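# Fork the loose switch onto the yellow-taped rack rails

## Task

Carry the unscrewed switch with the fork and slide it all the way onto the rack's yellow-taped pair of rails. The rack is loose and must finish in its starting place, and it must never tilt beyond a slight amount, or the task fails.

## Robot and tools

ROBOT. There is one six-joint arm whose URDF root sits at (0, 0, +0.094) m in the scene frame, very slightly tilted. Its tool is a rigid steel lifting fork with no motor or sensor, so no call has a gripper number and no result gives a tool reading. The fork has two blades, each 240 mm long, 30 mm wide and 8 mm thick, with 110 mm between them. The blades point along the tool's -y axis and carry load on faces that look along tool -z, so the blades are level when tool +z points straight down. If the blades tip nose-down, the load slides off.

The tool point (end_effector_position) lies midway between the blades, halfway along them, on the load-bearing plane. The blade noses are 120 mm from it toward tool -y, and the upright back legs are 120 mm toward +y. A block on the wrist sticks out about 10 cm toward tool -y. Heavier loads make the tool sag lower and tilt more, so compare the reported pose with the one you sent and correct for the difference.

FRAME. All positions, velocities and Hand targets are given in the scene frame. Its origin is on the table top under the base, +z points up, and +y is to the left when looking along +x. Offsets use these same axes, and a rotation turns about the Hand target's position. Reported poses can be off by a few centimetres, more at long reach.

TOOLS.
- execute_actions(actions, cameras): actions is a list of actions, and each action is a table of up to 15 rows. Every row is one 1/30 s step holding 6 numbers in [-1, 1]: dx, dy, dz, rx, ry, rz. Each row is an offset from the Hand target as it stood when that action began, not from the previous row. 1.0 means 0.6 m for dx/dy/dz or 180 degrees for rx/ry/rz, and rx, ry, rz form a single rotation vector. A table shorter than 15 rows repeats its last row for the remaining steps. Sending the same offset again moves the arm on again. If dx, dy, dz together are longer than 1.0, they may be shortened along their line. Each action takes 0.5 s. An empty list returns state and images, the scene number and the task.
- move(target, speed, blend, blocking, cameras): target is one row of 6 numbers, or a list of up to 15 rows, in the same scaled offset form. Every row counts from the same starting Hand target. speed is in m/s, from 0.002 to 3.2, default 0.25, and rotation is capped at twice that value in rad/s. It can be one number or one per target. blend is a corner rounding distance in m; the default 0 stops at each target. blocking=false returns after about 0.5 s while the move continues. The whole path shares 10 s, and a path longer than that falls short. The path does not avoid obstacles, and a faster move strays more and hits harder. Keep paths away from the arm's own base, because passing close to it can flip the shoulder posture. The result adds a move: line. done means the arm settled within 3 mm and 2 degrees of the target. Other endings include off_target, moving, held (a check or the clearance check withheld steps) and fault. limits=paced means the commanded pose was clipped. Neither done nor off_target tells you whether anything is being touched.
- wait(seconds 0 to 10): lets time pass while the arm holds its last command. A running move keeps going during the wait.
- stop(): brakes a running move to a halt, which needs more distance after a fast move.
- zoom_image(camera, region [x0, y0, x1, y1] in pixels, at most 504 by 504): gives a closer view of the latest image from cam_head_left, cam_head_right or cam_wrist.
- read_manual(section="licences"): returns licence texts only.
- finished_scene(scene): ends the scene permanently. Call it only when the switch is resting fully in on the taped rails and the rack is back where it started.

RESULTS. The Hand target is your last commanded pose after clipping, and your next offsets count from it. The tool point often settles a little short of it. Waiting does not close that gap, so send the missing distance as an offset. Each step clips the commanded orientation to within 32 degrees of the measured one. Commands lag about 0.15 s. Joint torques are total drive output, include the arm's own weight, are noisy and offset, and are positive toward larger joint angles. When joint velocities read "within noise", the end-effector velocities are left out. The cameras are cam_head_left, cam_head_right and cam_wrist, all 672x504. The wrist camera image can lag slightly behind the arm while it moves.

AVOID.
- Contact torque at a joint's limit causes a 10 s stop. The limits in N m are: 293 for shoulder pan and shoulder lift, 133 for elbow, 49.8 for each wrist joint.
- A net outside force of about 150 N (plus or minus 25) also causes a 10 s stop. The arm is stiff, so even a target slightly past a firm contact can fault it. To end a push, command the target back past the tool point.
- Motors that hold loads, stay stretched out or push against something heat up. MOTOR HOT appears at 70 °C, and at 85 °C the brakes lock for 30 to 60 s or more.
Occasional outside nudges can shift loose items.

Each tool is called after "Emit:" as name(argument=value, ...) on one line, values as JSON.

## Session

Emit:
execute_actions(actions=[])

Scene clock: 0.00 s.
end_effector_position=(+0.6600, +0.2529, +0.3169) end_effector_quat_wxyz=(+0.049, +0.971, +0.235, +0.002)
Joint positions: [3.144 -1.402 1.911 -2.097 -1.658 1.049]
Joint velocities: within noise
Joint torques (N m): no reading
Hand target: +0.6600, +0.2529, +0.3169; +0.049, +0.971, +0.235, +0.002

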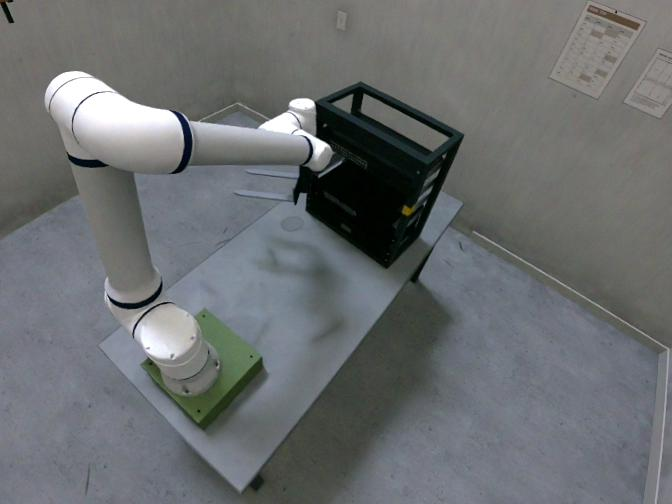

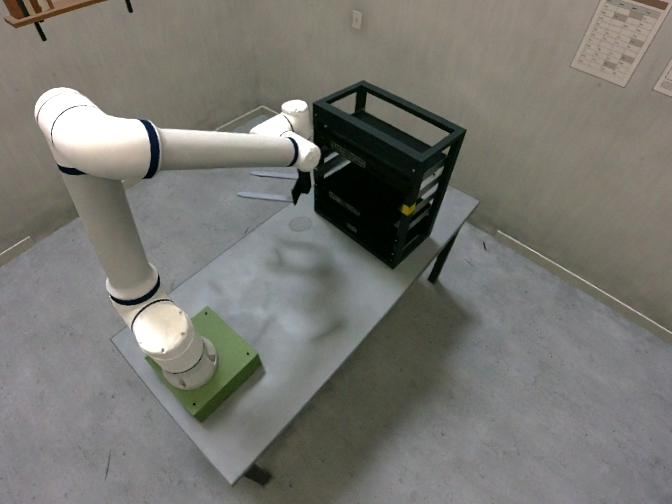

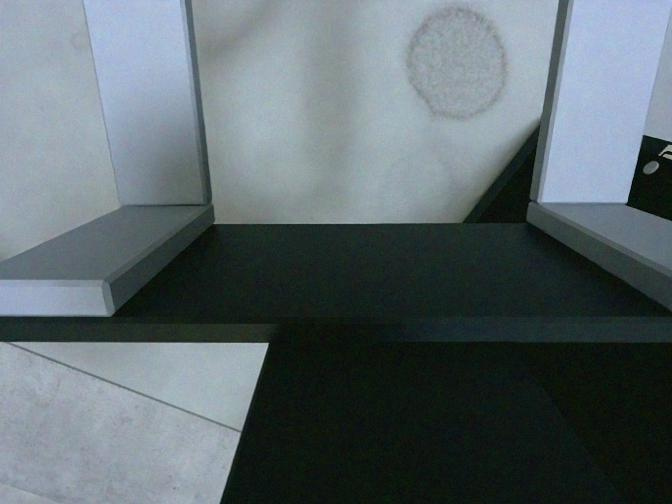

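Emit:
zoom_image(camera="cam_head_right", region=[290, 70, 480, 270])

Emit:
zoom_image(camera="cam_head_left", region=[290, 70, 480, 270])

Emit:
zoom_image(camera="cam_wrist", region=[400, 100, 672, 504])

Scaled by 2.520.

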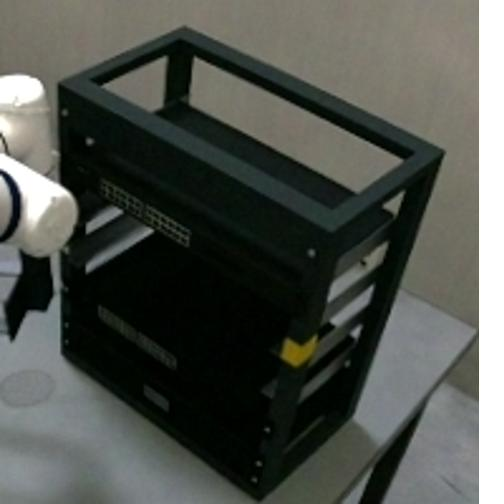

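Scaled by 2.520.

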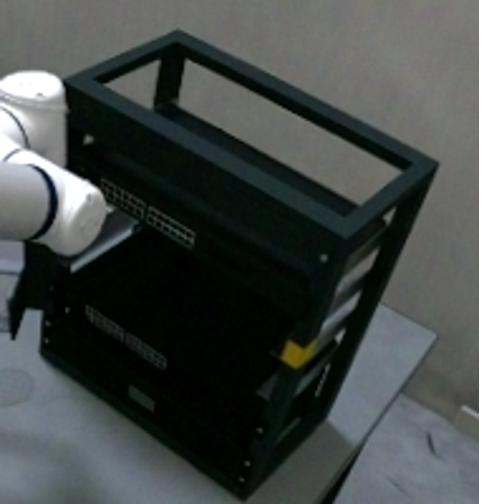

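Scaled by 1.248.

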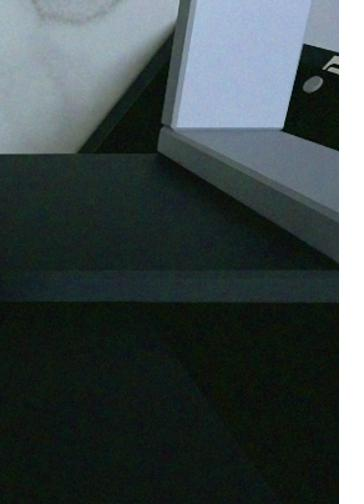

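Emit:
move(target=[[-0.1, -0.35, 0.15, 0.0275, -0.0252, -0.651]], speed=0.4, cameras=["cam_wrist", "cam_head_left"])

Scene clock: 63.10 s.
end_effector_position=(+0.6000, +0.0429, +0.4069) end_effector_quat_wxyz=(+0.000, +0.707, -0.707, +0.000)
Joint positions: [2.876 -1.977 2.249 -1.828 -1.568 2.83]
Joint torques (N m): [10.74 -33.29 -99.39 -5.38 -2.07 3.13]
Hand target: +0.6000, +0.0429, +0.4069; +0.000, +0.707, -0.707, +0.000
Off the commanded pose: 0.000 m, 0 deg.
move: done
camera_calibration:
cam_wrist: T_world_to_cam=[[-0.0131774, -0.999535, -0.027501, 0.0715475], [-0.938053, 0.00283382, 0.346481, 0.293026], [-0.346242, 0.0303631, -0.937654, 0.682264], [0, 0, 0, 1]] pos_world=[0.512045, 0.0499681, 0.540168]
Images, in order (width x height): cam_head_left 672x504, cam_wrist 672x504.

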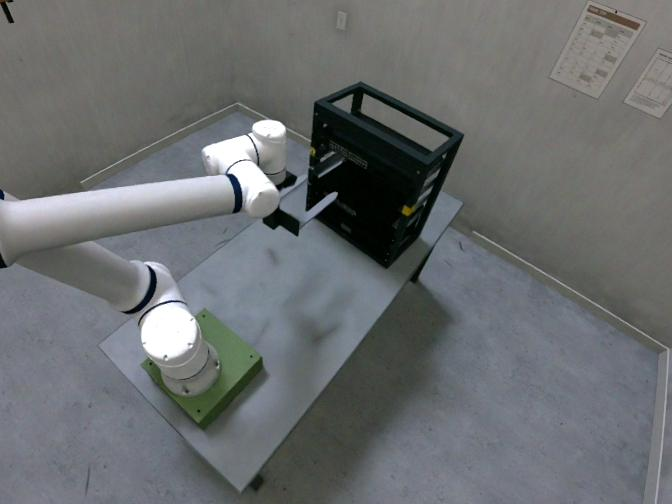

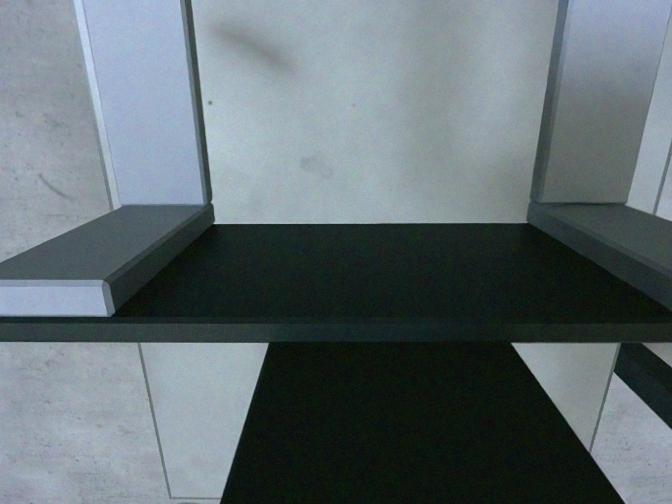

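Emit:
move(target=[0.05, -0.07, 0.15, 0, -0.5, 0], speed=0.4, cameras=["cam_wrist", "cam_head_right"])

Scene clock: 68.33 s.
end_effector_position=(+0.6300, +0.0009, +0.4969) end_effector_quat_wxyz=(+0.500, -0.500, +0.500, -0.500)
Joint positions: [2.631 -0.966 2.65 -4.81 -1.013 3.141]
Joint torques (N m): [9.75 -43.28 -13.27 -8.86 -2.21 3.16]
Hand target: +0.6300, +0.0009, +0.4969; +0.500, -0.500, +0.500, -0.500
Off the commanded pose: 0.000 m, 0 deg.
move: done
camera_calibration:
cam_wrist: T_world_to_cam=[[0.0276189, -0.999528, -0.0134406, -0.000254677], [-0.346692, 0.00303315, -0.937974, 0.555828], [0.937572, 0.0305655, -0.346445, -0.324161], [0, 0, 0, 1]] pos_world=[0.496633, 0.0079677, 0.409044]
Images, in order (width x height): cam_head_right 672x504, cam_wrist 672x504.

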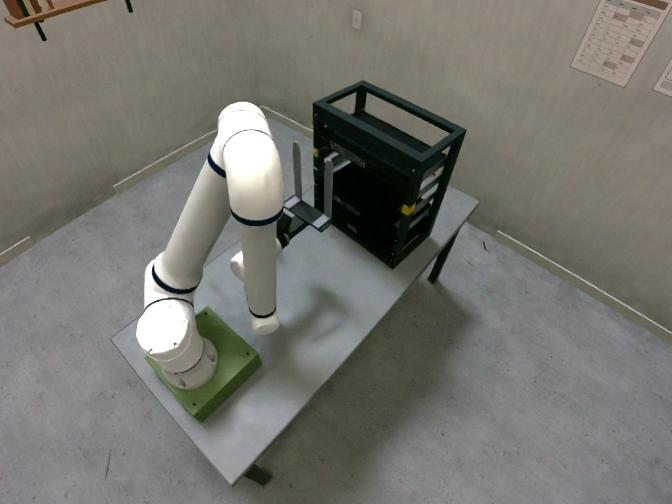

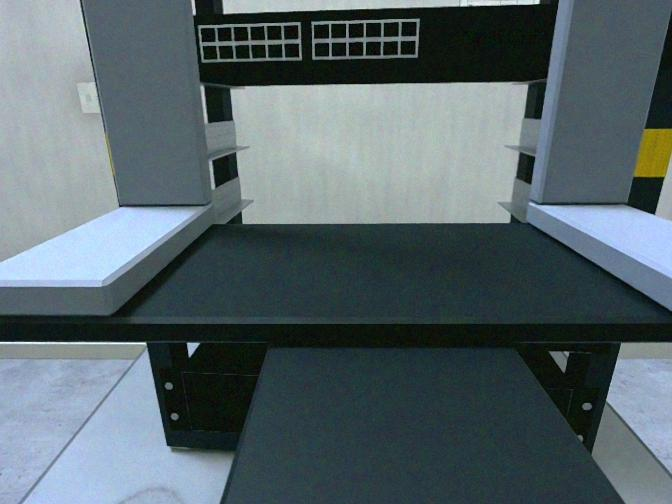

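Emit:
zoom_image(camera="cam_wrist", region=[480, 60, 672, 230])

Emit:
zoom_image(camera="cam_wrist", region=[60, 60, 300, 230])

Emit:
zoom_image(camera="cam_head_right", region=[310, 130, 450, 270])

Scaled by 2.625.

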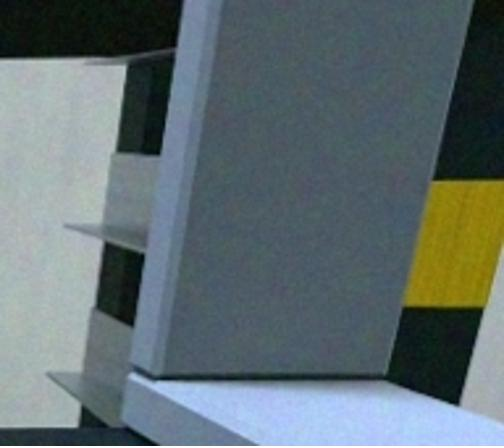

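Scaled by 2.100.

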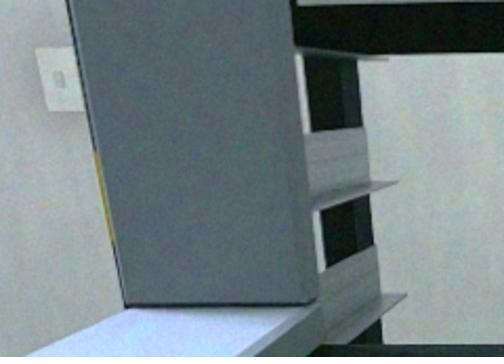

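Scaled by 3.600.

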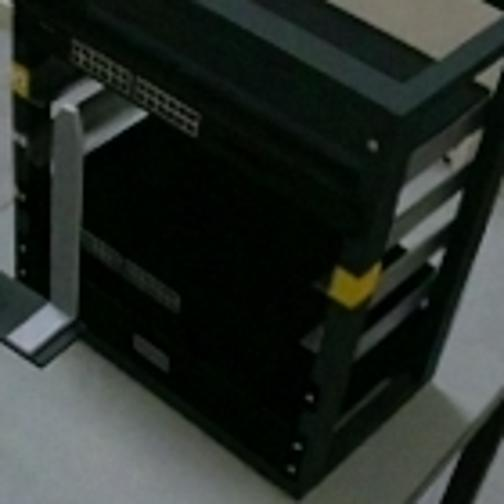

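Emit:
move(target=[-0.03, -0.25, 0.02, 0, 0, 0], speed=0.4, cameras=["cam_wrist"])

Emit:
move(target=[0, 0, -0.3, 0, 0, 0], speed=0.4, cameras=["cam_wrist"])

Scene clock: 94.13 s.
end_effector_position=(+0.6120, -0.1490, +0.5089) end_effector_quat_wxyz=(+0.500, -0.500, +0.500, -0.500)
Joint positions: [2.221 -1.008 2.623 -4.734 -0.603 3.13]
Joint torques (N m): [-19.15 -71.91 -15.66 -1.56 2.01 -2.22]
Hand target: +0.6120, -0.1491, +0.5089; +0.500, -0.500, +0.500, -0.500
Off the commanded pose: 0.000 m, 0 deg.
move: done
camera_calibration:
cam_wrist: T_world_to_cam=[[0.027368, -0.999534, -0.0135523, -0.14926], [-0.346398, 0.00323448, -0.938082, 0.561136], [0.937688, 0.0303679, -0.346148, -0.298788], [0, 0, 0, 1]] pos_world=[0.478632, -0.141932, 0.420944]
Images, in order (width x height): cam_wrist 672x504.

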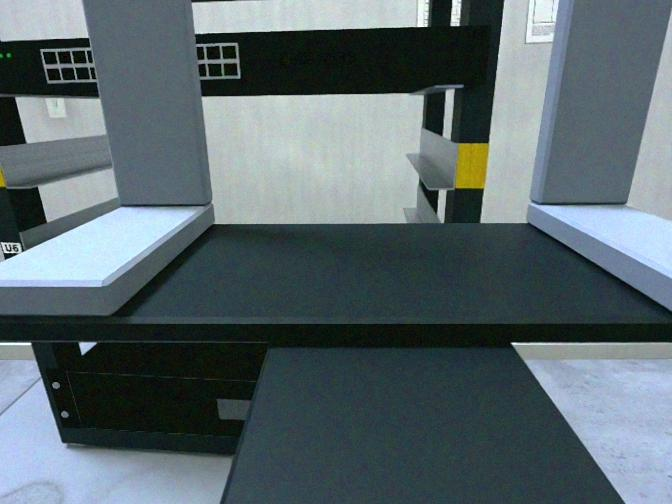

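Scene clock: 95.47 s.
end_effector_position=(+0.6120, -0.1491, +0.3290) end_effector_quat_wxyz=(+0.500, -0.500, +0.500, -0.500)
Joint positions: [2.216 -0.483 2.497 -5.132 -0.598 3.13]
Joint torques (N m): [11.1 -56.76 15.14 -6.57 -2.31 3.73]
Hand target: +0.6120, -0.1491, +0.3289; +0.500, -0.500, +0.500, -0.500
Off the commanded pose: 0.000 m, 0 deg.
move: done
camera_calibration:
cam_wrist: T_world_to_cam=[[0.0274924, -0.999531, -0.0134958, -0.15187], [-0.346574, 0.00313258, -0.938018, 0.392524], [0.93762, 0.0304657, -0.346325, -0.360934], [0, 0, 0, 1]] pos_world=[0.478632, -0.142032, 0.241144]
Images, in order (width x height): cam_wrist 672x504.

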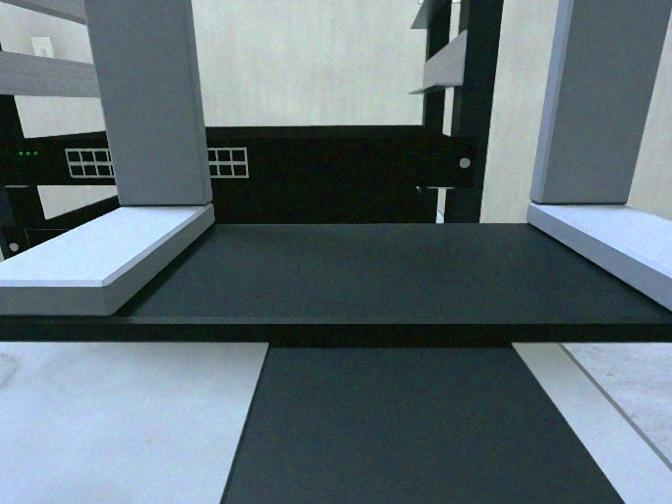

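Emit:
zoom_image(camera="cam_wrist", region=[380, 100, 540, 230])

Emit:
zoom_image(camera="cam_wrist", region=[0, 90, 260, 250])

Emit:
move(target=[0, 0, 0.35, 0, 0, 0], speed=0.4, cameras=["cam_wrist"])

Emit:
zoom_image(camera="cam_wrist", region=[380, 0, 540, 200])

Emit:
zoom_image(camera="cam_wrist", region=[0, 0, 260, 250])

Scaled by 3.150.

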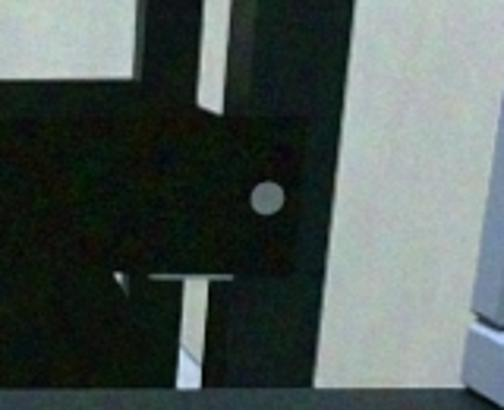

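Scaled by 1.938.

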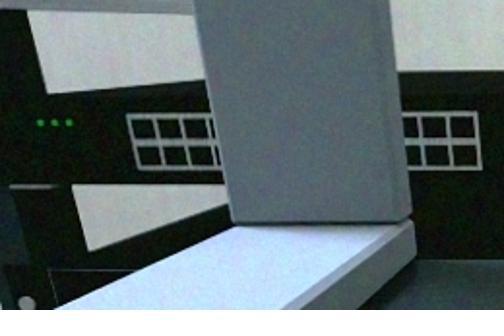

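Scene clock: 100.30 s.
end_effector_position=(+0.6120, -0.1491, +0.5388) end_effector_quat_wxyz=(+0.500, -0.500, +0.500, -0.500)
Joint positions: [2.221 -1.107 2.628 -4.64 -0.603 3.13]
Joint torques (N m): [-21.91 -64.77 0.98 -1.2 1.78 -2.35]
Hand target: +0.6120, -0.1491, +0.5389; +0.500, -0.500, +0.500, -0.500
Off the commanded pose: 0.000 m, 0 deg.
move: done
camera_calibration:
cam_wrist: T_world_to_cam=[[0.0274963, -0.999531, -0.0134885, -0.149044], [-0.346277, 0.00313408, -0.938127, 0.589227], [0.937729, 0.0304658, -0.346028, -0.288461], [0, 0, 0, 1]] pos_world=[0.478632, -0.142032, 0.450944]
Images, in order (width x height): cam_wrist 672x504.

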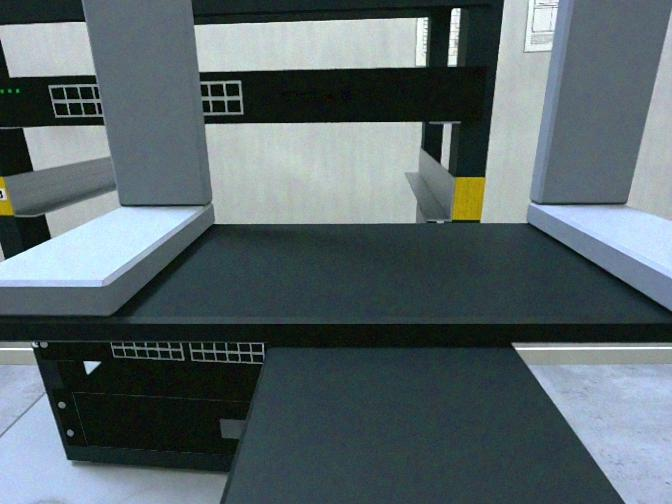

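Scaled by 2.520.

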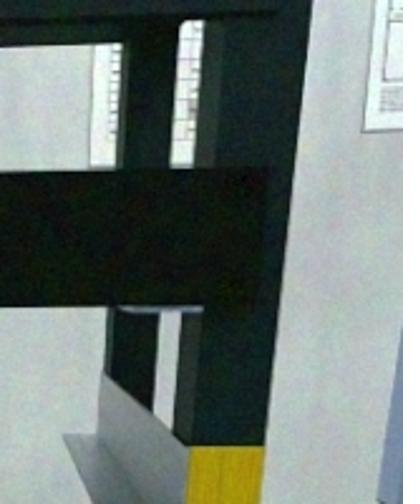

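Scaled by 1.938.

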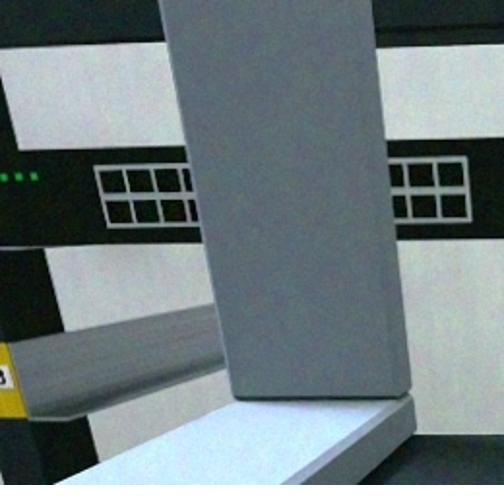

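Emit:
execute_actions(actions=[[[0,0,0,0,0,0]]], cameras=["all"])

Emit:
zoom_image(camera="cam_head_right", region=[300, 70, 400, 145])

Emit:
zoom_image(camera="cam_head_right", region=[370, 110, 480, 190])

Emit:
zoom_image(camera="cam_head_right", region=[370, 200, 450, 280])

Emit:
zoom_image(camera="cam_head_left", region=[300, 70, 400, 145])

Emit:
zoom_image(camera="cam_head_left", region=[370, 110, 480, 190])

Emit:
zoom_image(camera="cam_head_left", region=[370, 200, 450, 280])

Scene clock: 118.13 s.
end_effector_position=(+0.6120, -0.1491, +0.5389) end_effector_quat_wxyz=(+0.500, -0.500, +0.500, -0.500)
Joint positions: [2.221 -1.107 2.628 -4.64 -0.603 3.13]
Joint torques (N m): [-22.87 -67.73 1.99 -1.31 1.84 -2.09]
Hand target: +0.6120, -0.1491, +0.5389; +0.500, -0.500, +0.500, -0.500
Off the commanded pose: 0.000 m, 0 deg.
camera_calibration:
cam_wrist: T_world_to_cam=[[0.0274942, -0.999531, -0.0134934, -0.14904], [-0.346485, 0.00313265, -0.93805, 0.589292], [0.937652, 0.0304662, -0.346237, -0.28833], [0, 0, 0, 1]] pos_world=[0.478632, -0.142032, 0.450944]

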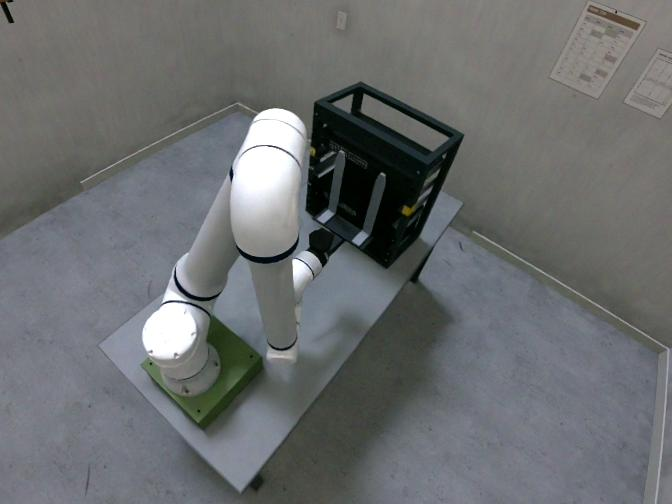

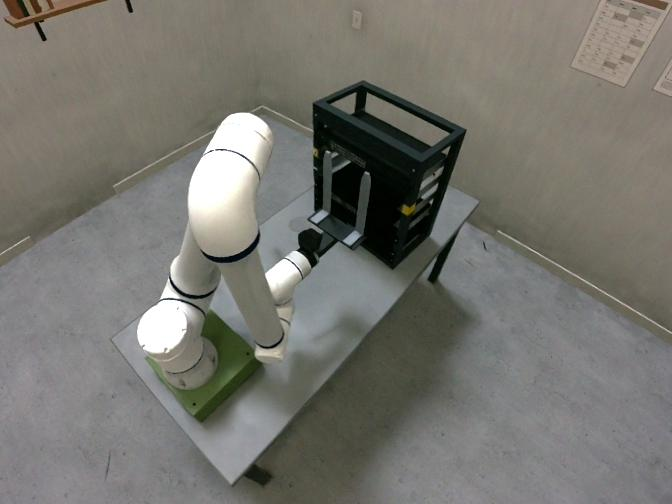

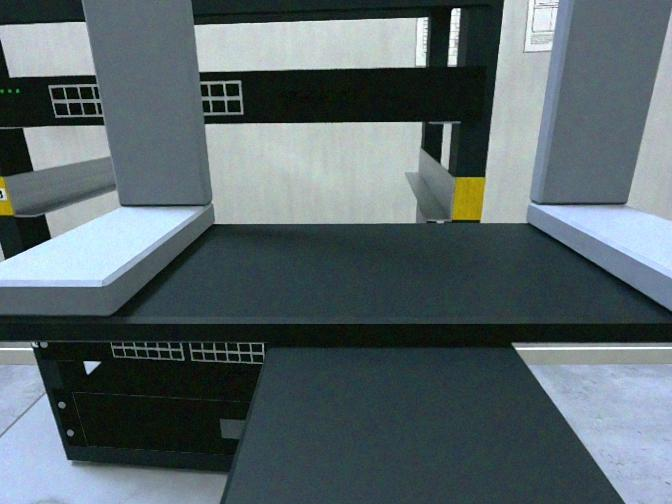

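Scaled by 5.040.

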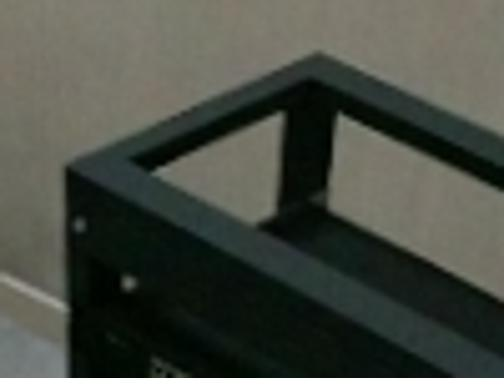

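Scaled by 4.582.

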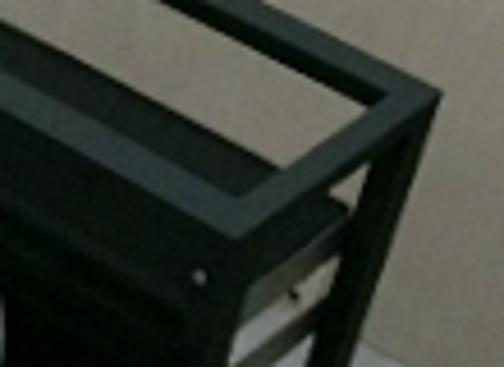

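Scaled by 6.300.

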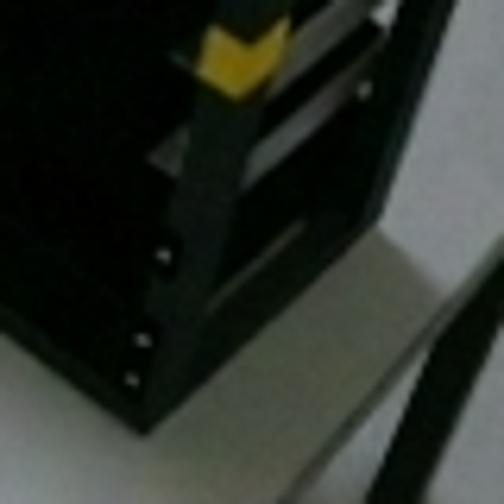

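Scaled by 5.040.

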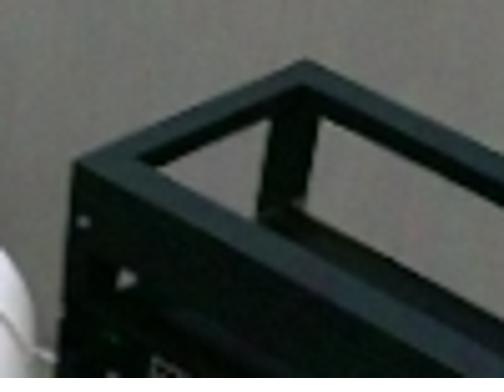

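Scaled by 4.582.

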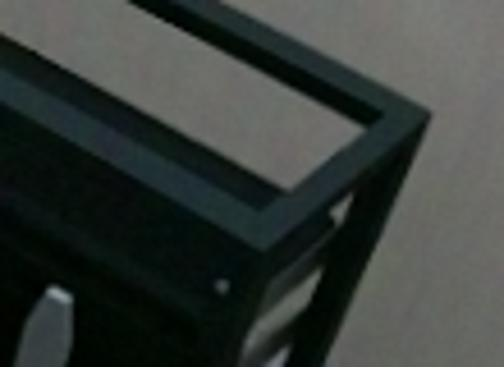

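Scaled by 6.300.

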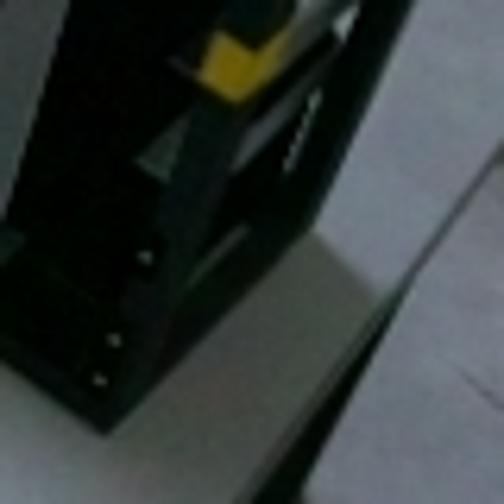

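Emit:
move(target=[0.1557, 0.271, -0.2017, 0.017, 0.4998, -0.017], speed=0.4, cameras=["all"])

Emit:
zoom_image(camera="cam_head_right", region=[250, 90, 440, 230])

Emit:
zoom_image(camera="cam_head_left", region=[250, 90, 440, 230])

Scene clock: 161.10 s.
end_effector_position=(+0.7054, +0.0135, +0.4179) end_effector_quat_wxyz=(+0.000, +0.683, -0.731, +0.000)
Joint positions: [2.902 -1.772 2.096 -1.88 -1.567 2.924]
Joint torques (N m): [10.79 -26.85 -99.14 -5.32 -2.09 3.31]
Hand target: +0.7054, +0.0135, +0.4178; +0.000, +0.683, -0.731, +0.000
Off the commanded pose: 0.000 m, 0 deg.
move: done
camera_calibration:
cam_wrist: T_world_to_cam=[[-0.0813825, -0.996303, -0.0275019, 0.091864], [-0.935776, 0.066882, 0.346193, 0.385878], [-0.343074, 0.0539097, -0.93776, 0.72751], [0, 0, 0, 1]] pos_world=[0.618162, 0.0264962, 0.551168]

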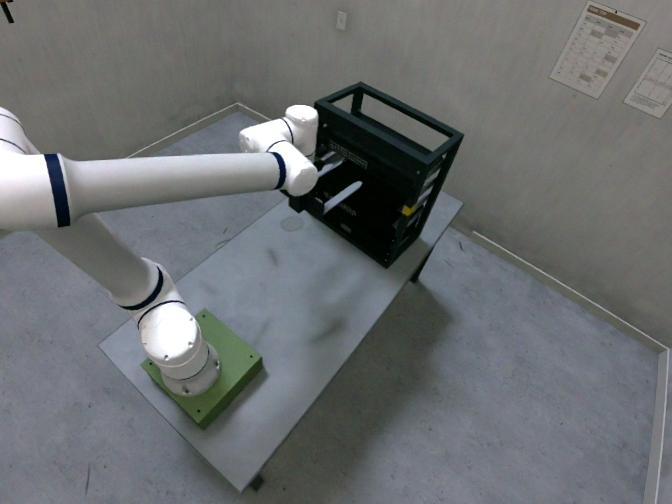

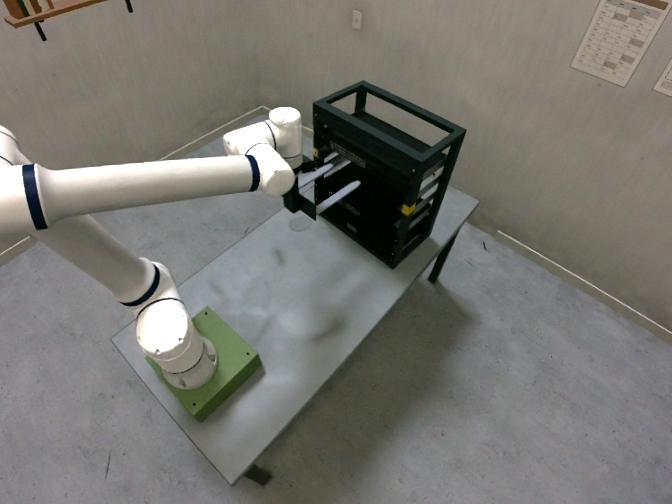

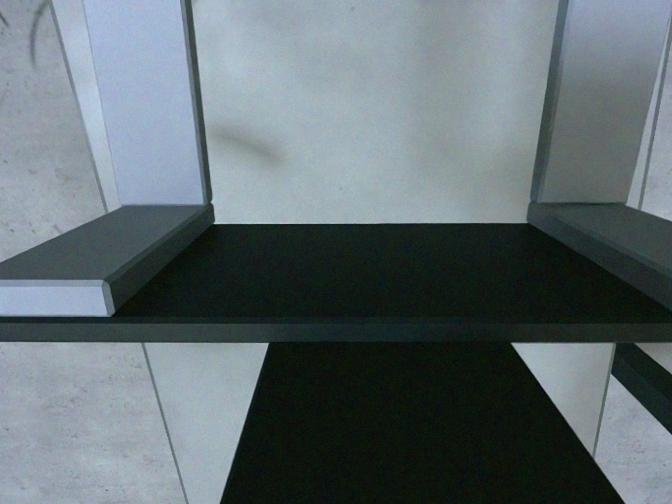

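Scaled by 2.653.

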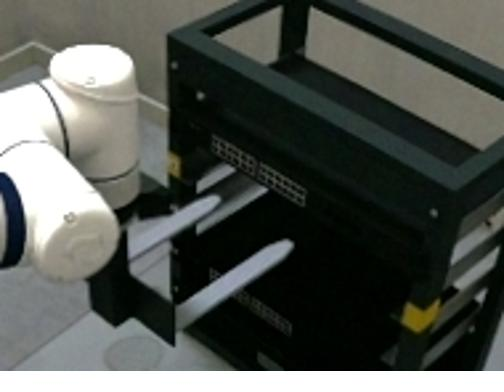

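Scaled by 2.653.

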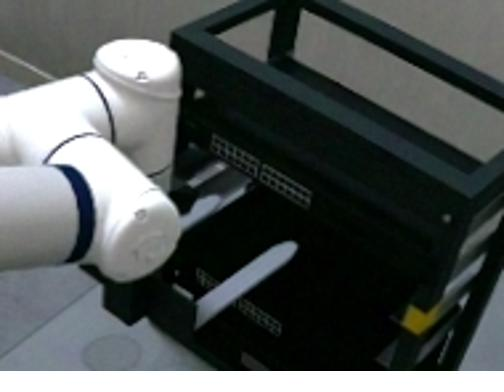

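Emit:
move(target=[[0.0252,-0.0218,0,0,0,-0.0022],[0.358,-0.0468,0,0,0,-0.0022]], speed=0.12, cameras=["all"])

Emit:
zoom_image(camera="cam_head_right", region=[270, 90, 440, 230])

Emit:
zoom_image(camera="cam_head_left", region=[270, 90, 440, 230])

Scene clock: 183.23 s.
end_effector_position=(+0.9200, -0.0145, +0.4179) end_effector_quat_wxyz=(+0.000, +0.680, -0.733, +0.000)
Joint positions: [2.948 -1.404 1.74 -1.893 -1.566 2.977]
Joint torques (N m): [8.68 -64.18 -98.34 -5.19 -0.54 3.51]
Hand target: +0.9202, -0.0146, +0.4178; +0.000, +0.680, -0.733, +0.000
Off the commanded pose: 0.000 m, 0 deg.
move: done
camera_calibration:
cam_wrist: T_world_to_cam=[[-0.08828, -0.995717, -0.0274651, 0.0877548], [-0.935188, 0.0733567, 0.346471, 0.587968], [-0.342973, 0.0562715, -0.937658, 0.802501], [0, 0, 0, 1]] pos_world=[0.832844, -0.000910409, 0.551168]

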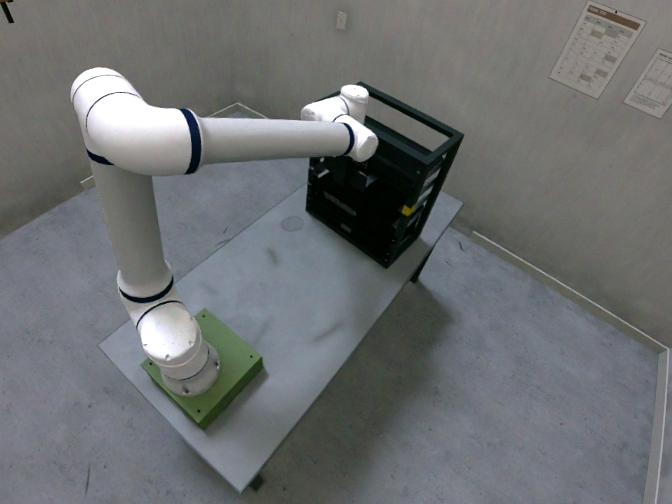

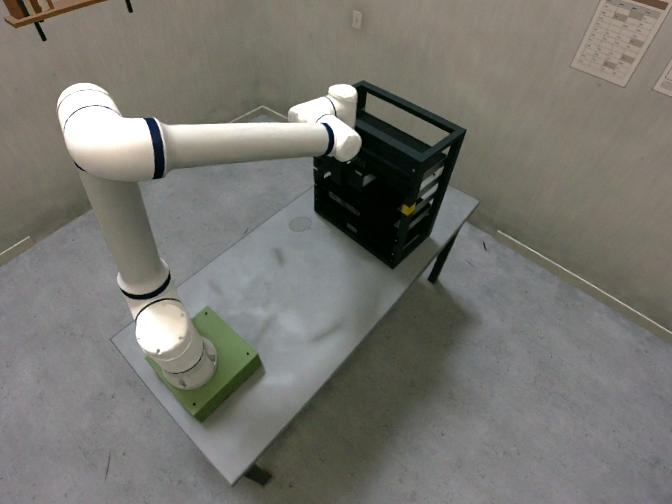

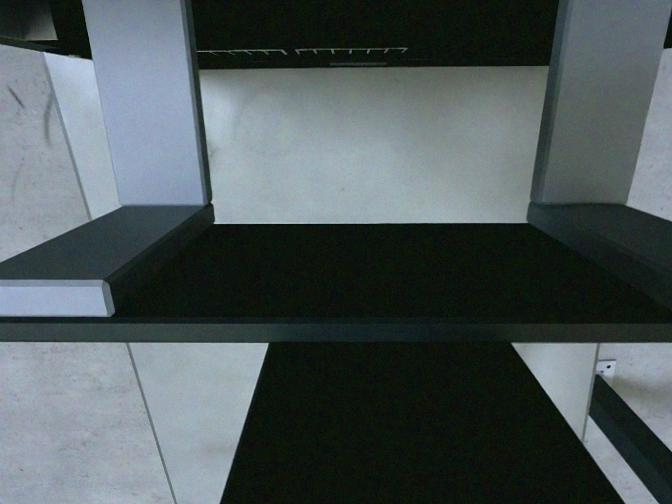

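Scaled by 2.965.

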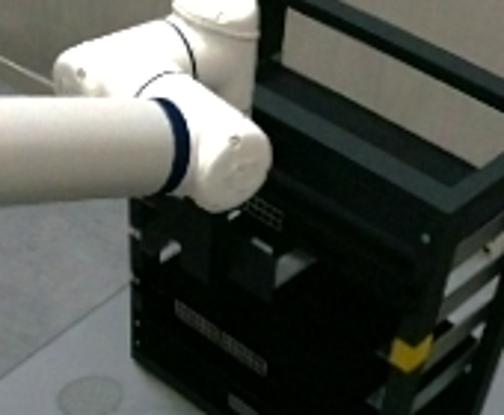

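Scaled by 2.965.

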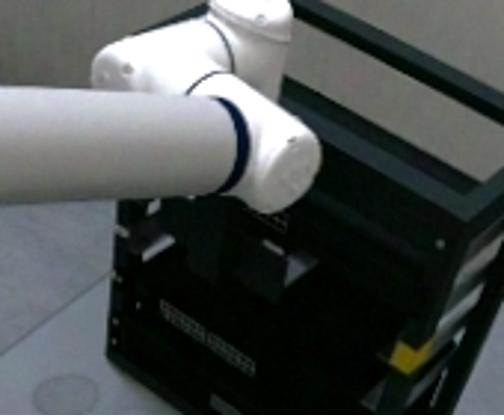

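Emit:
move(target=[0, 0, 0.03, 0, 0, 0], speed=0.04)

Emit:
move(target=[0, 0, 0.008, 0, 0, 0], speed=0.03, cameras=["all"])

Emit:
zoom_image(camera="cam_head_right", region=[290, 100, 440, 230])

Scene clock: 234.07 s.
end_effector_position=(+0.9202, -0.0145, +0.4356) end_effector_quat_wxyz=(+0.000, +0.680, -0.733, +0.000)
Joint positions: [2.948 -1.413 1.718 -1.861 -1.566 2.977]
Joint torques (N m): [-12.91 -92.09 -99.77 -5.3 -0.89 -1.39]
Hand target: +0.9202, -0.0146, +0.4358; +0.000, +0.680, -0.733, +0.000
Off the commanded pose: 0.000 m, 0 deg.
move: done

Scene clock: 234.77 s.
end_effector_position=(+0.9202, -0.0146, +0.4403) end_effector_quat_wxyz=(+0.000, +0.680, -0.733, +0.000)
Joint positions: [2.948 -1.415 1.712 -1.853 -1.567 2.977]
Joint torques (N m): [-16.21 -108.36 -120.12 -10.5 0 -1.52]
Hand target: +0.9202, -0.0146, +0.4406; +0.000, +0.680, -0.733, +0.000
Off the commanded pose: 0.000 m, 0 deg.
move: done
camera_calibration:
cam_wrist: T_world_to_cam=[[-0.0882813, -0.995717, -0.0274558, 0.0883861], [-0.935155, 0.0733558, 0.34656, 0.580282], [-0.343061, 0.0562701, -0.937626, 0.823722], [0, 0, 0, 1]] pos_world=[0.833044, -0.000910406, 0.573668]

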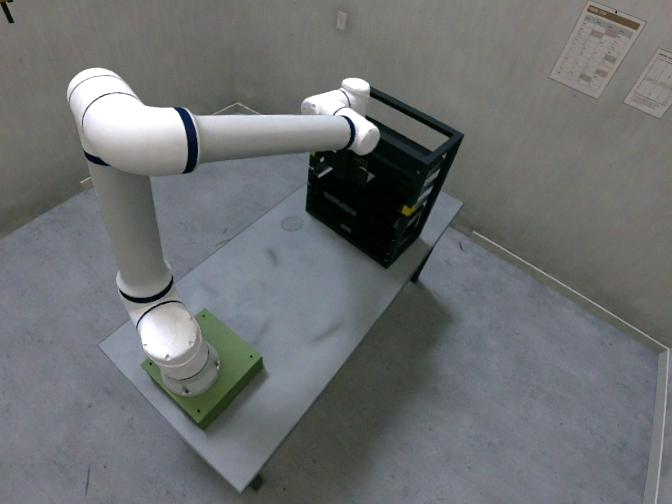

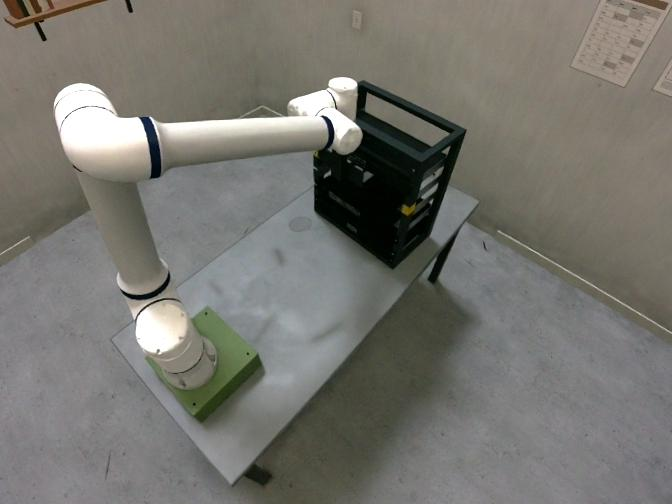

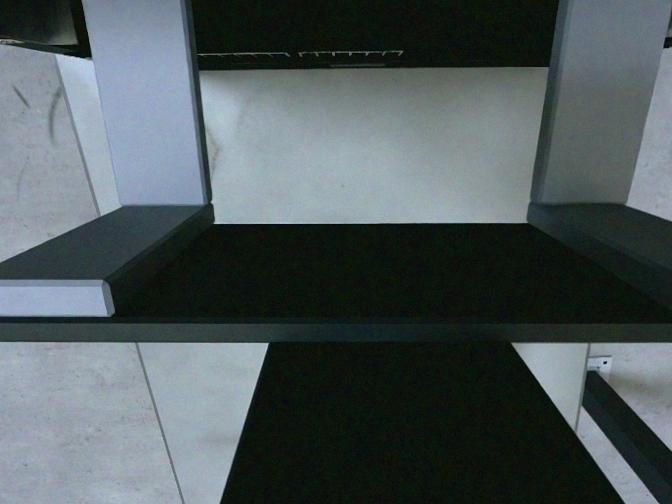

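Scaled by 3.360.

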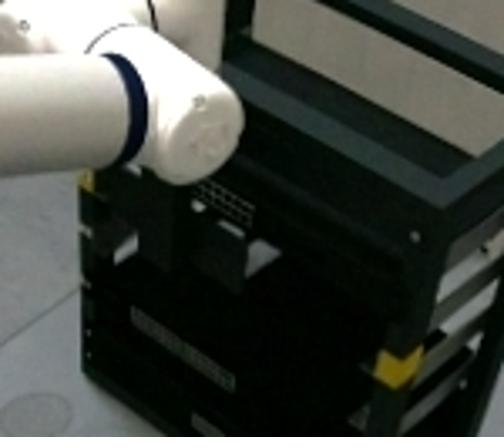

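Emit:
move(target=[0, 0, 0.01, 0, 0, 0], speed=0.03, cameras=["cam_head_right"])

Emit:
zoom_image(camera="cam_head_right", region=[290, 100, 440, 230])

Scene clock: 240.60 s.
end_effector_position=(+0.9202, -0.0146, +0.4464) end_effector_quat_wxyz=(+0.000, +0.680, -0.733, +0.000)
Joint positions: [2.948 -1.418 1.704 -1.842 -1.566 2.977]
Joint torques (N m): [-20.3 -125.97 -142.49 -18.57 2.2 -1.69]
Hand target: +0.9202, -0.0146, +0.4466; +0.000, +0.680, -0.733, +0.000
Off the commanded pose: 0.000 m, 0 deg.
move: done
Images, in order (width x height): cam_head_right 672x504.

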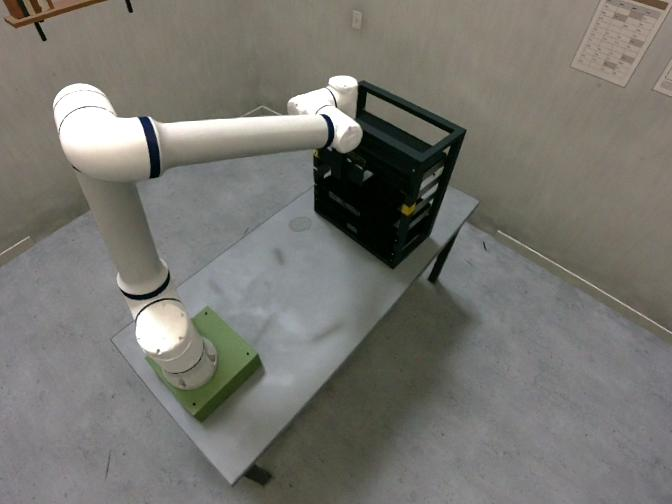

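Scaled by 3.360.

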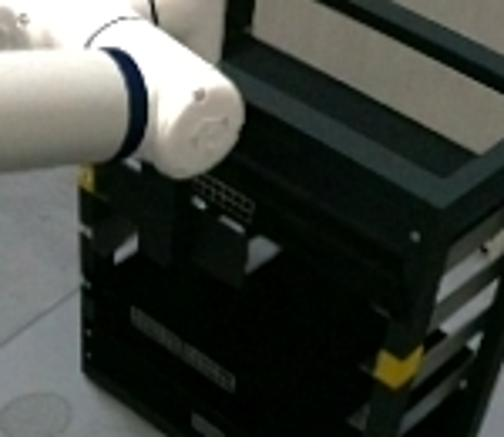

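Emit:
move(target=[0, 0, 0.008, 0, 0, 0], speed=0.03, cameras=["cam_head_right", "cam_head_left"])

Emit:
zoom_image(camera="cam_head_right", region=[290, 100, 440, 230])

Emit:
zoom_image(camera="cam_head_left", region=[290, 100, 440, 230])

Scene clock: 249.80 s.
end_effector_position=(+0.9202, -0.0146, +0.4512) end_effector_quat_wxyz=(+0.000, +0.680, -0.733, +0.000)
Joint positions: [2.948 -1.42 1.697 -1.834 -1.566 2.977]
Joint torques (N m): [-22.15 -129.61 -142.86 -18.42 2.19 -2.18]
Hand target: +0.9202, -0.0146, +0.4514; +0.000, +0.680, -0.733, +0.000
Off the commanded pose: 0.000 m, 0 deg.
move: done
Images, in order (width x height): cam_head_left 672x504, cam_head_right 672x504.

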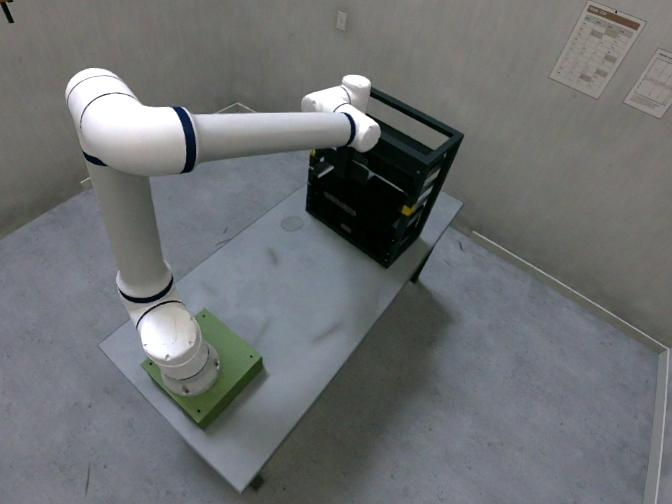

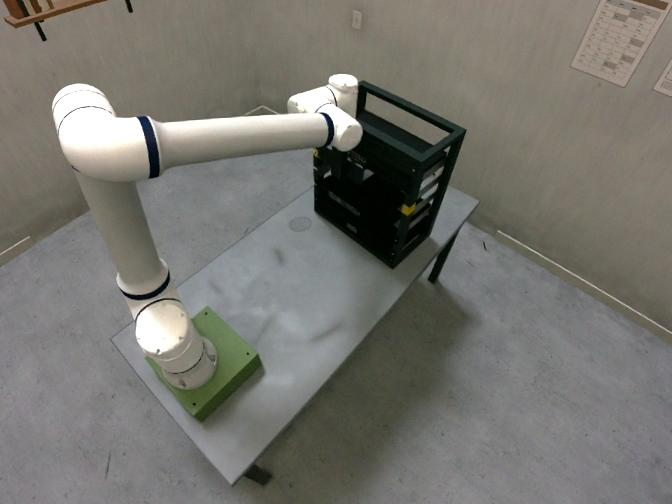

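Scaled by 3.360.

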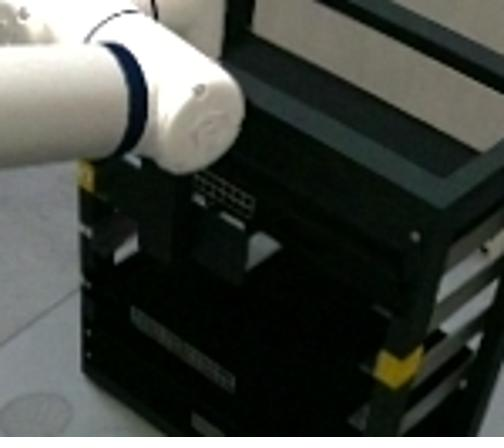

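Scaled by 3.360.

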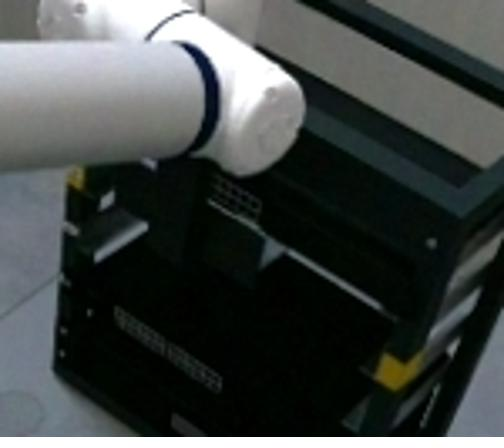

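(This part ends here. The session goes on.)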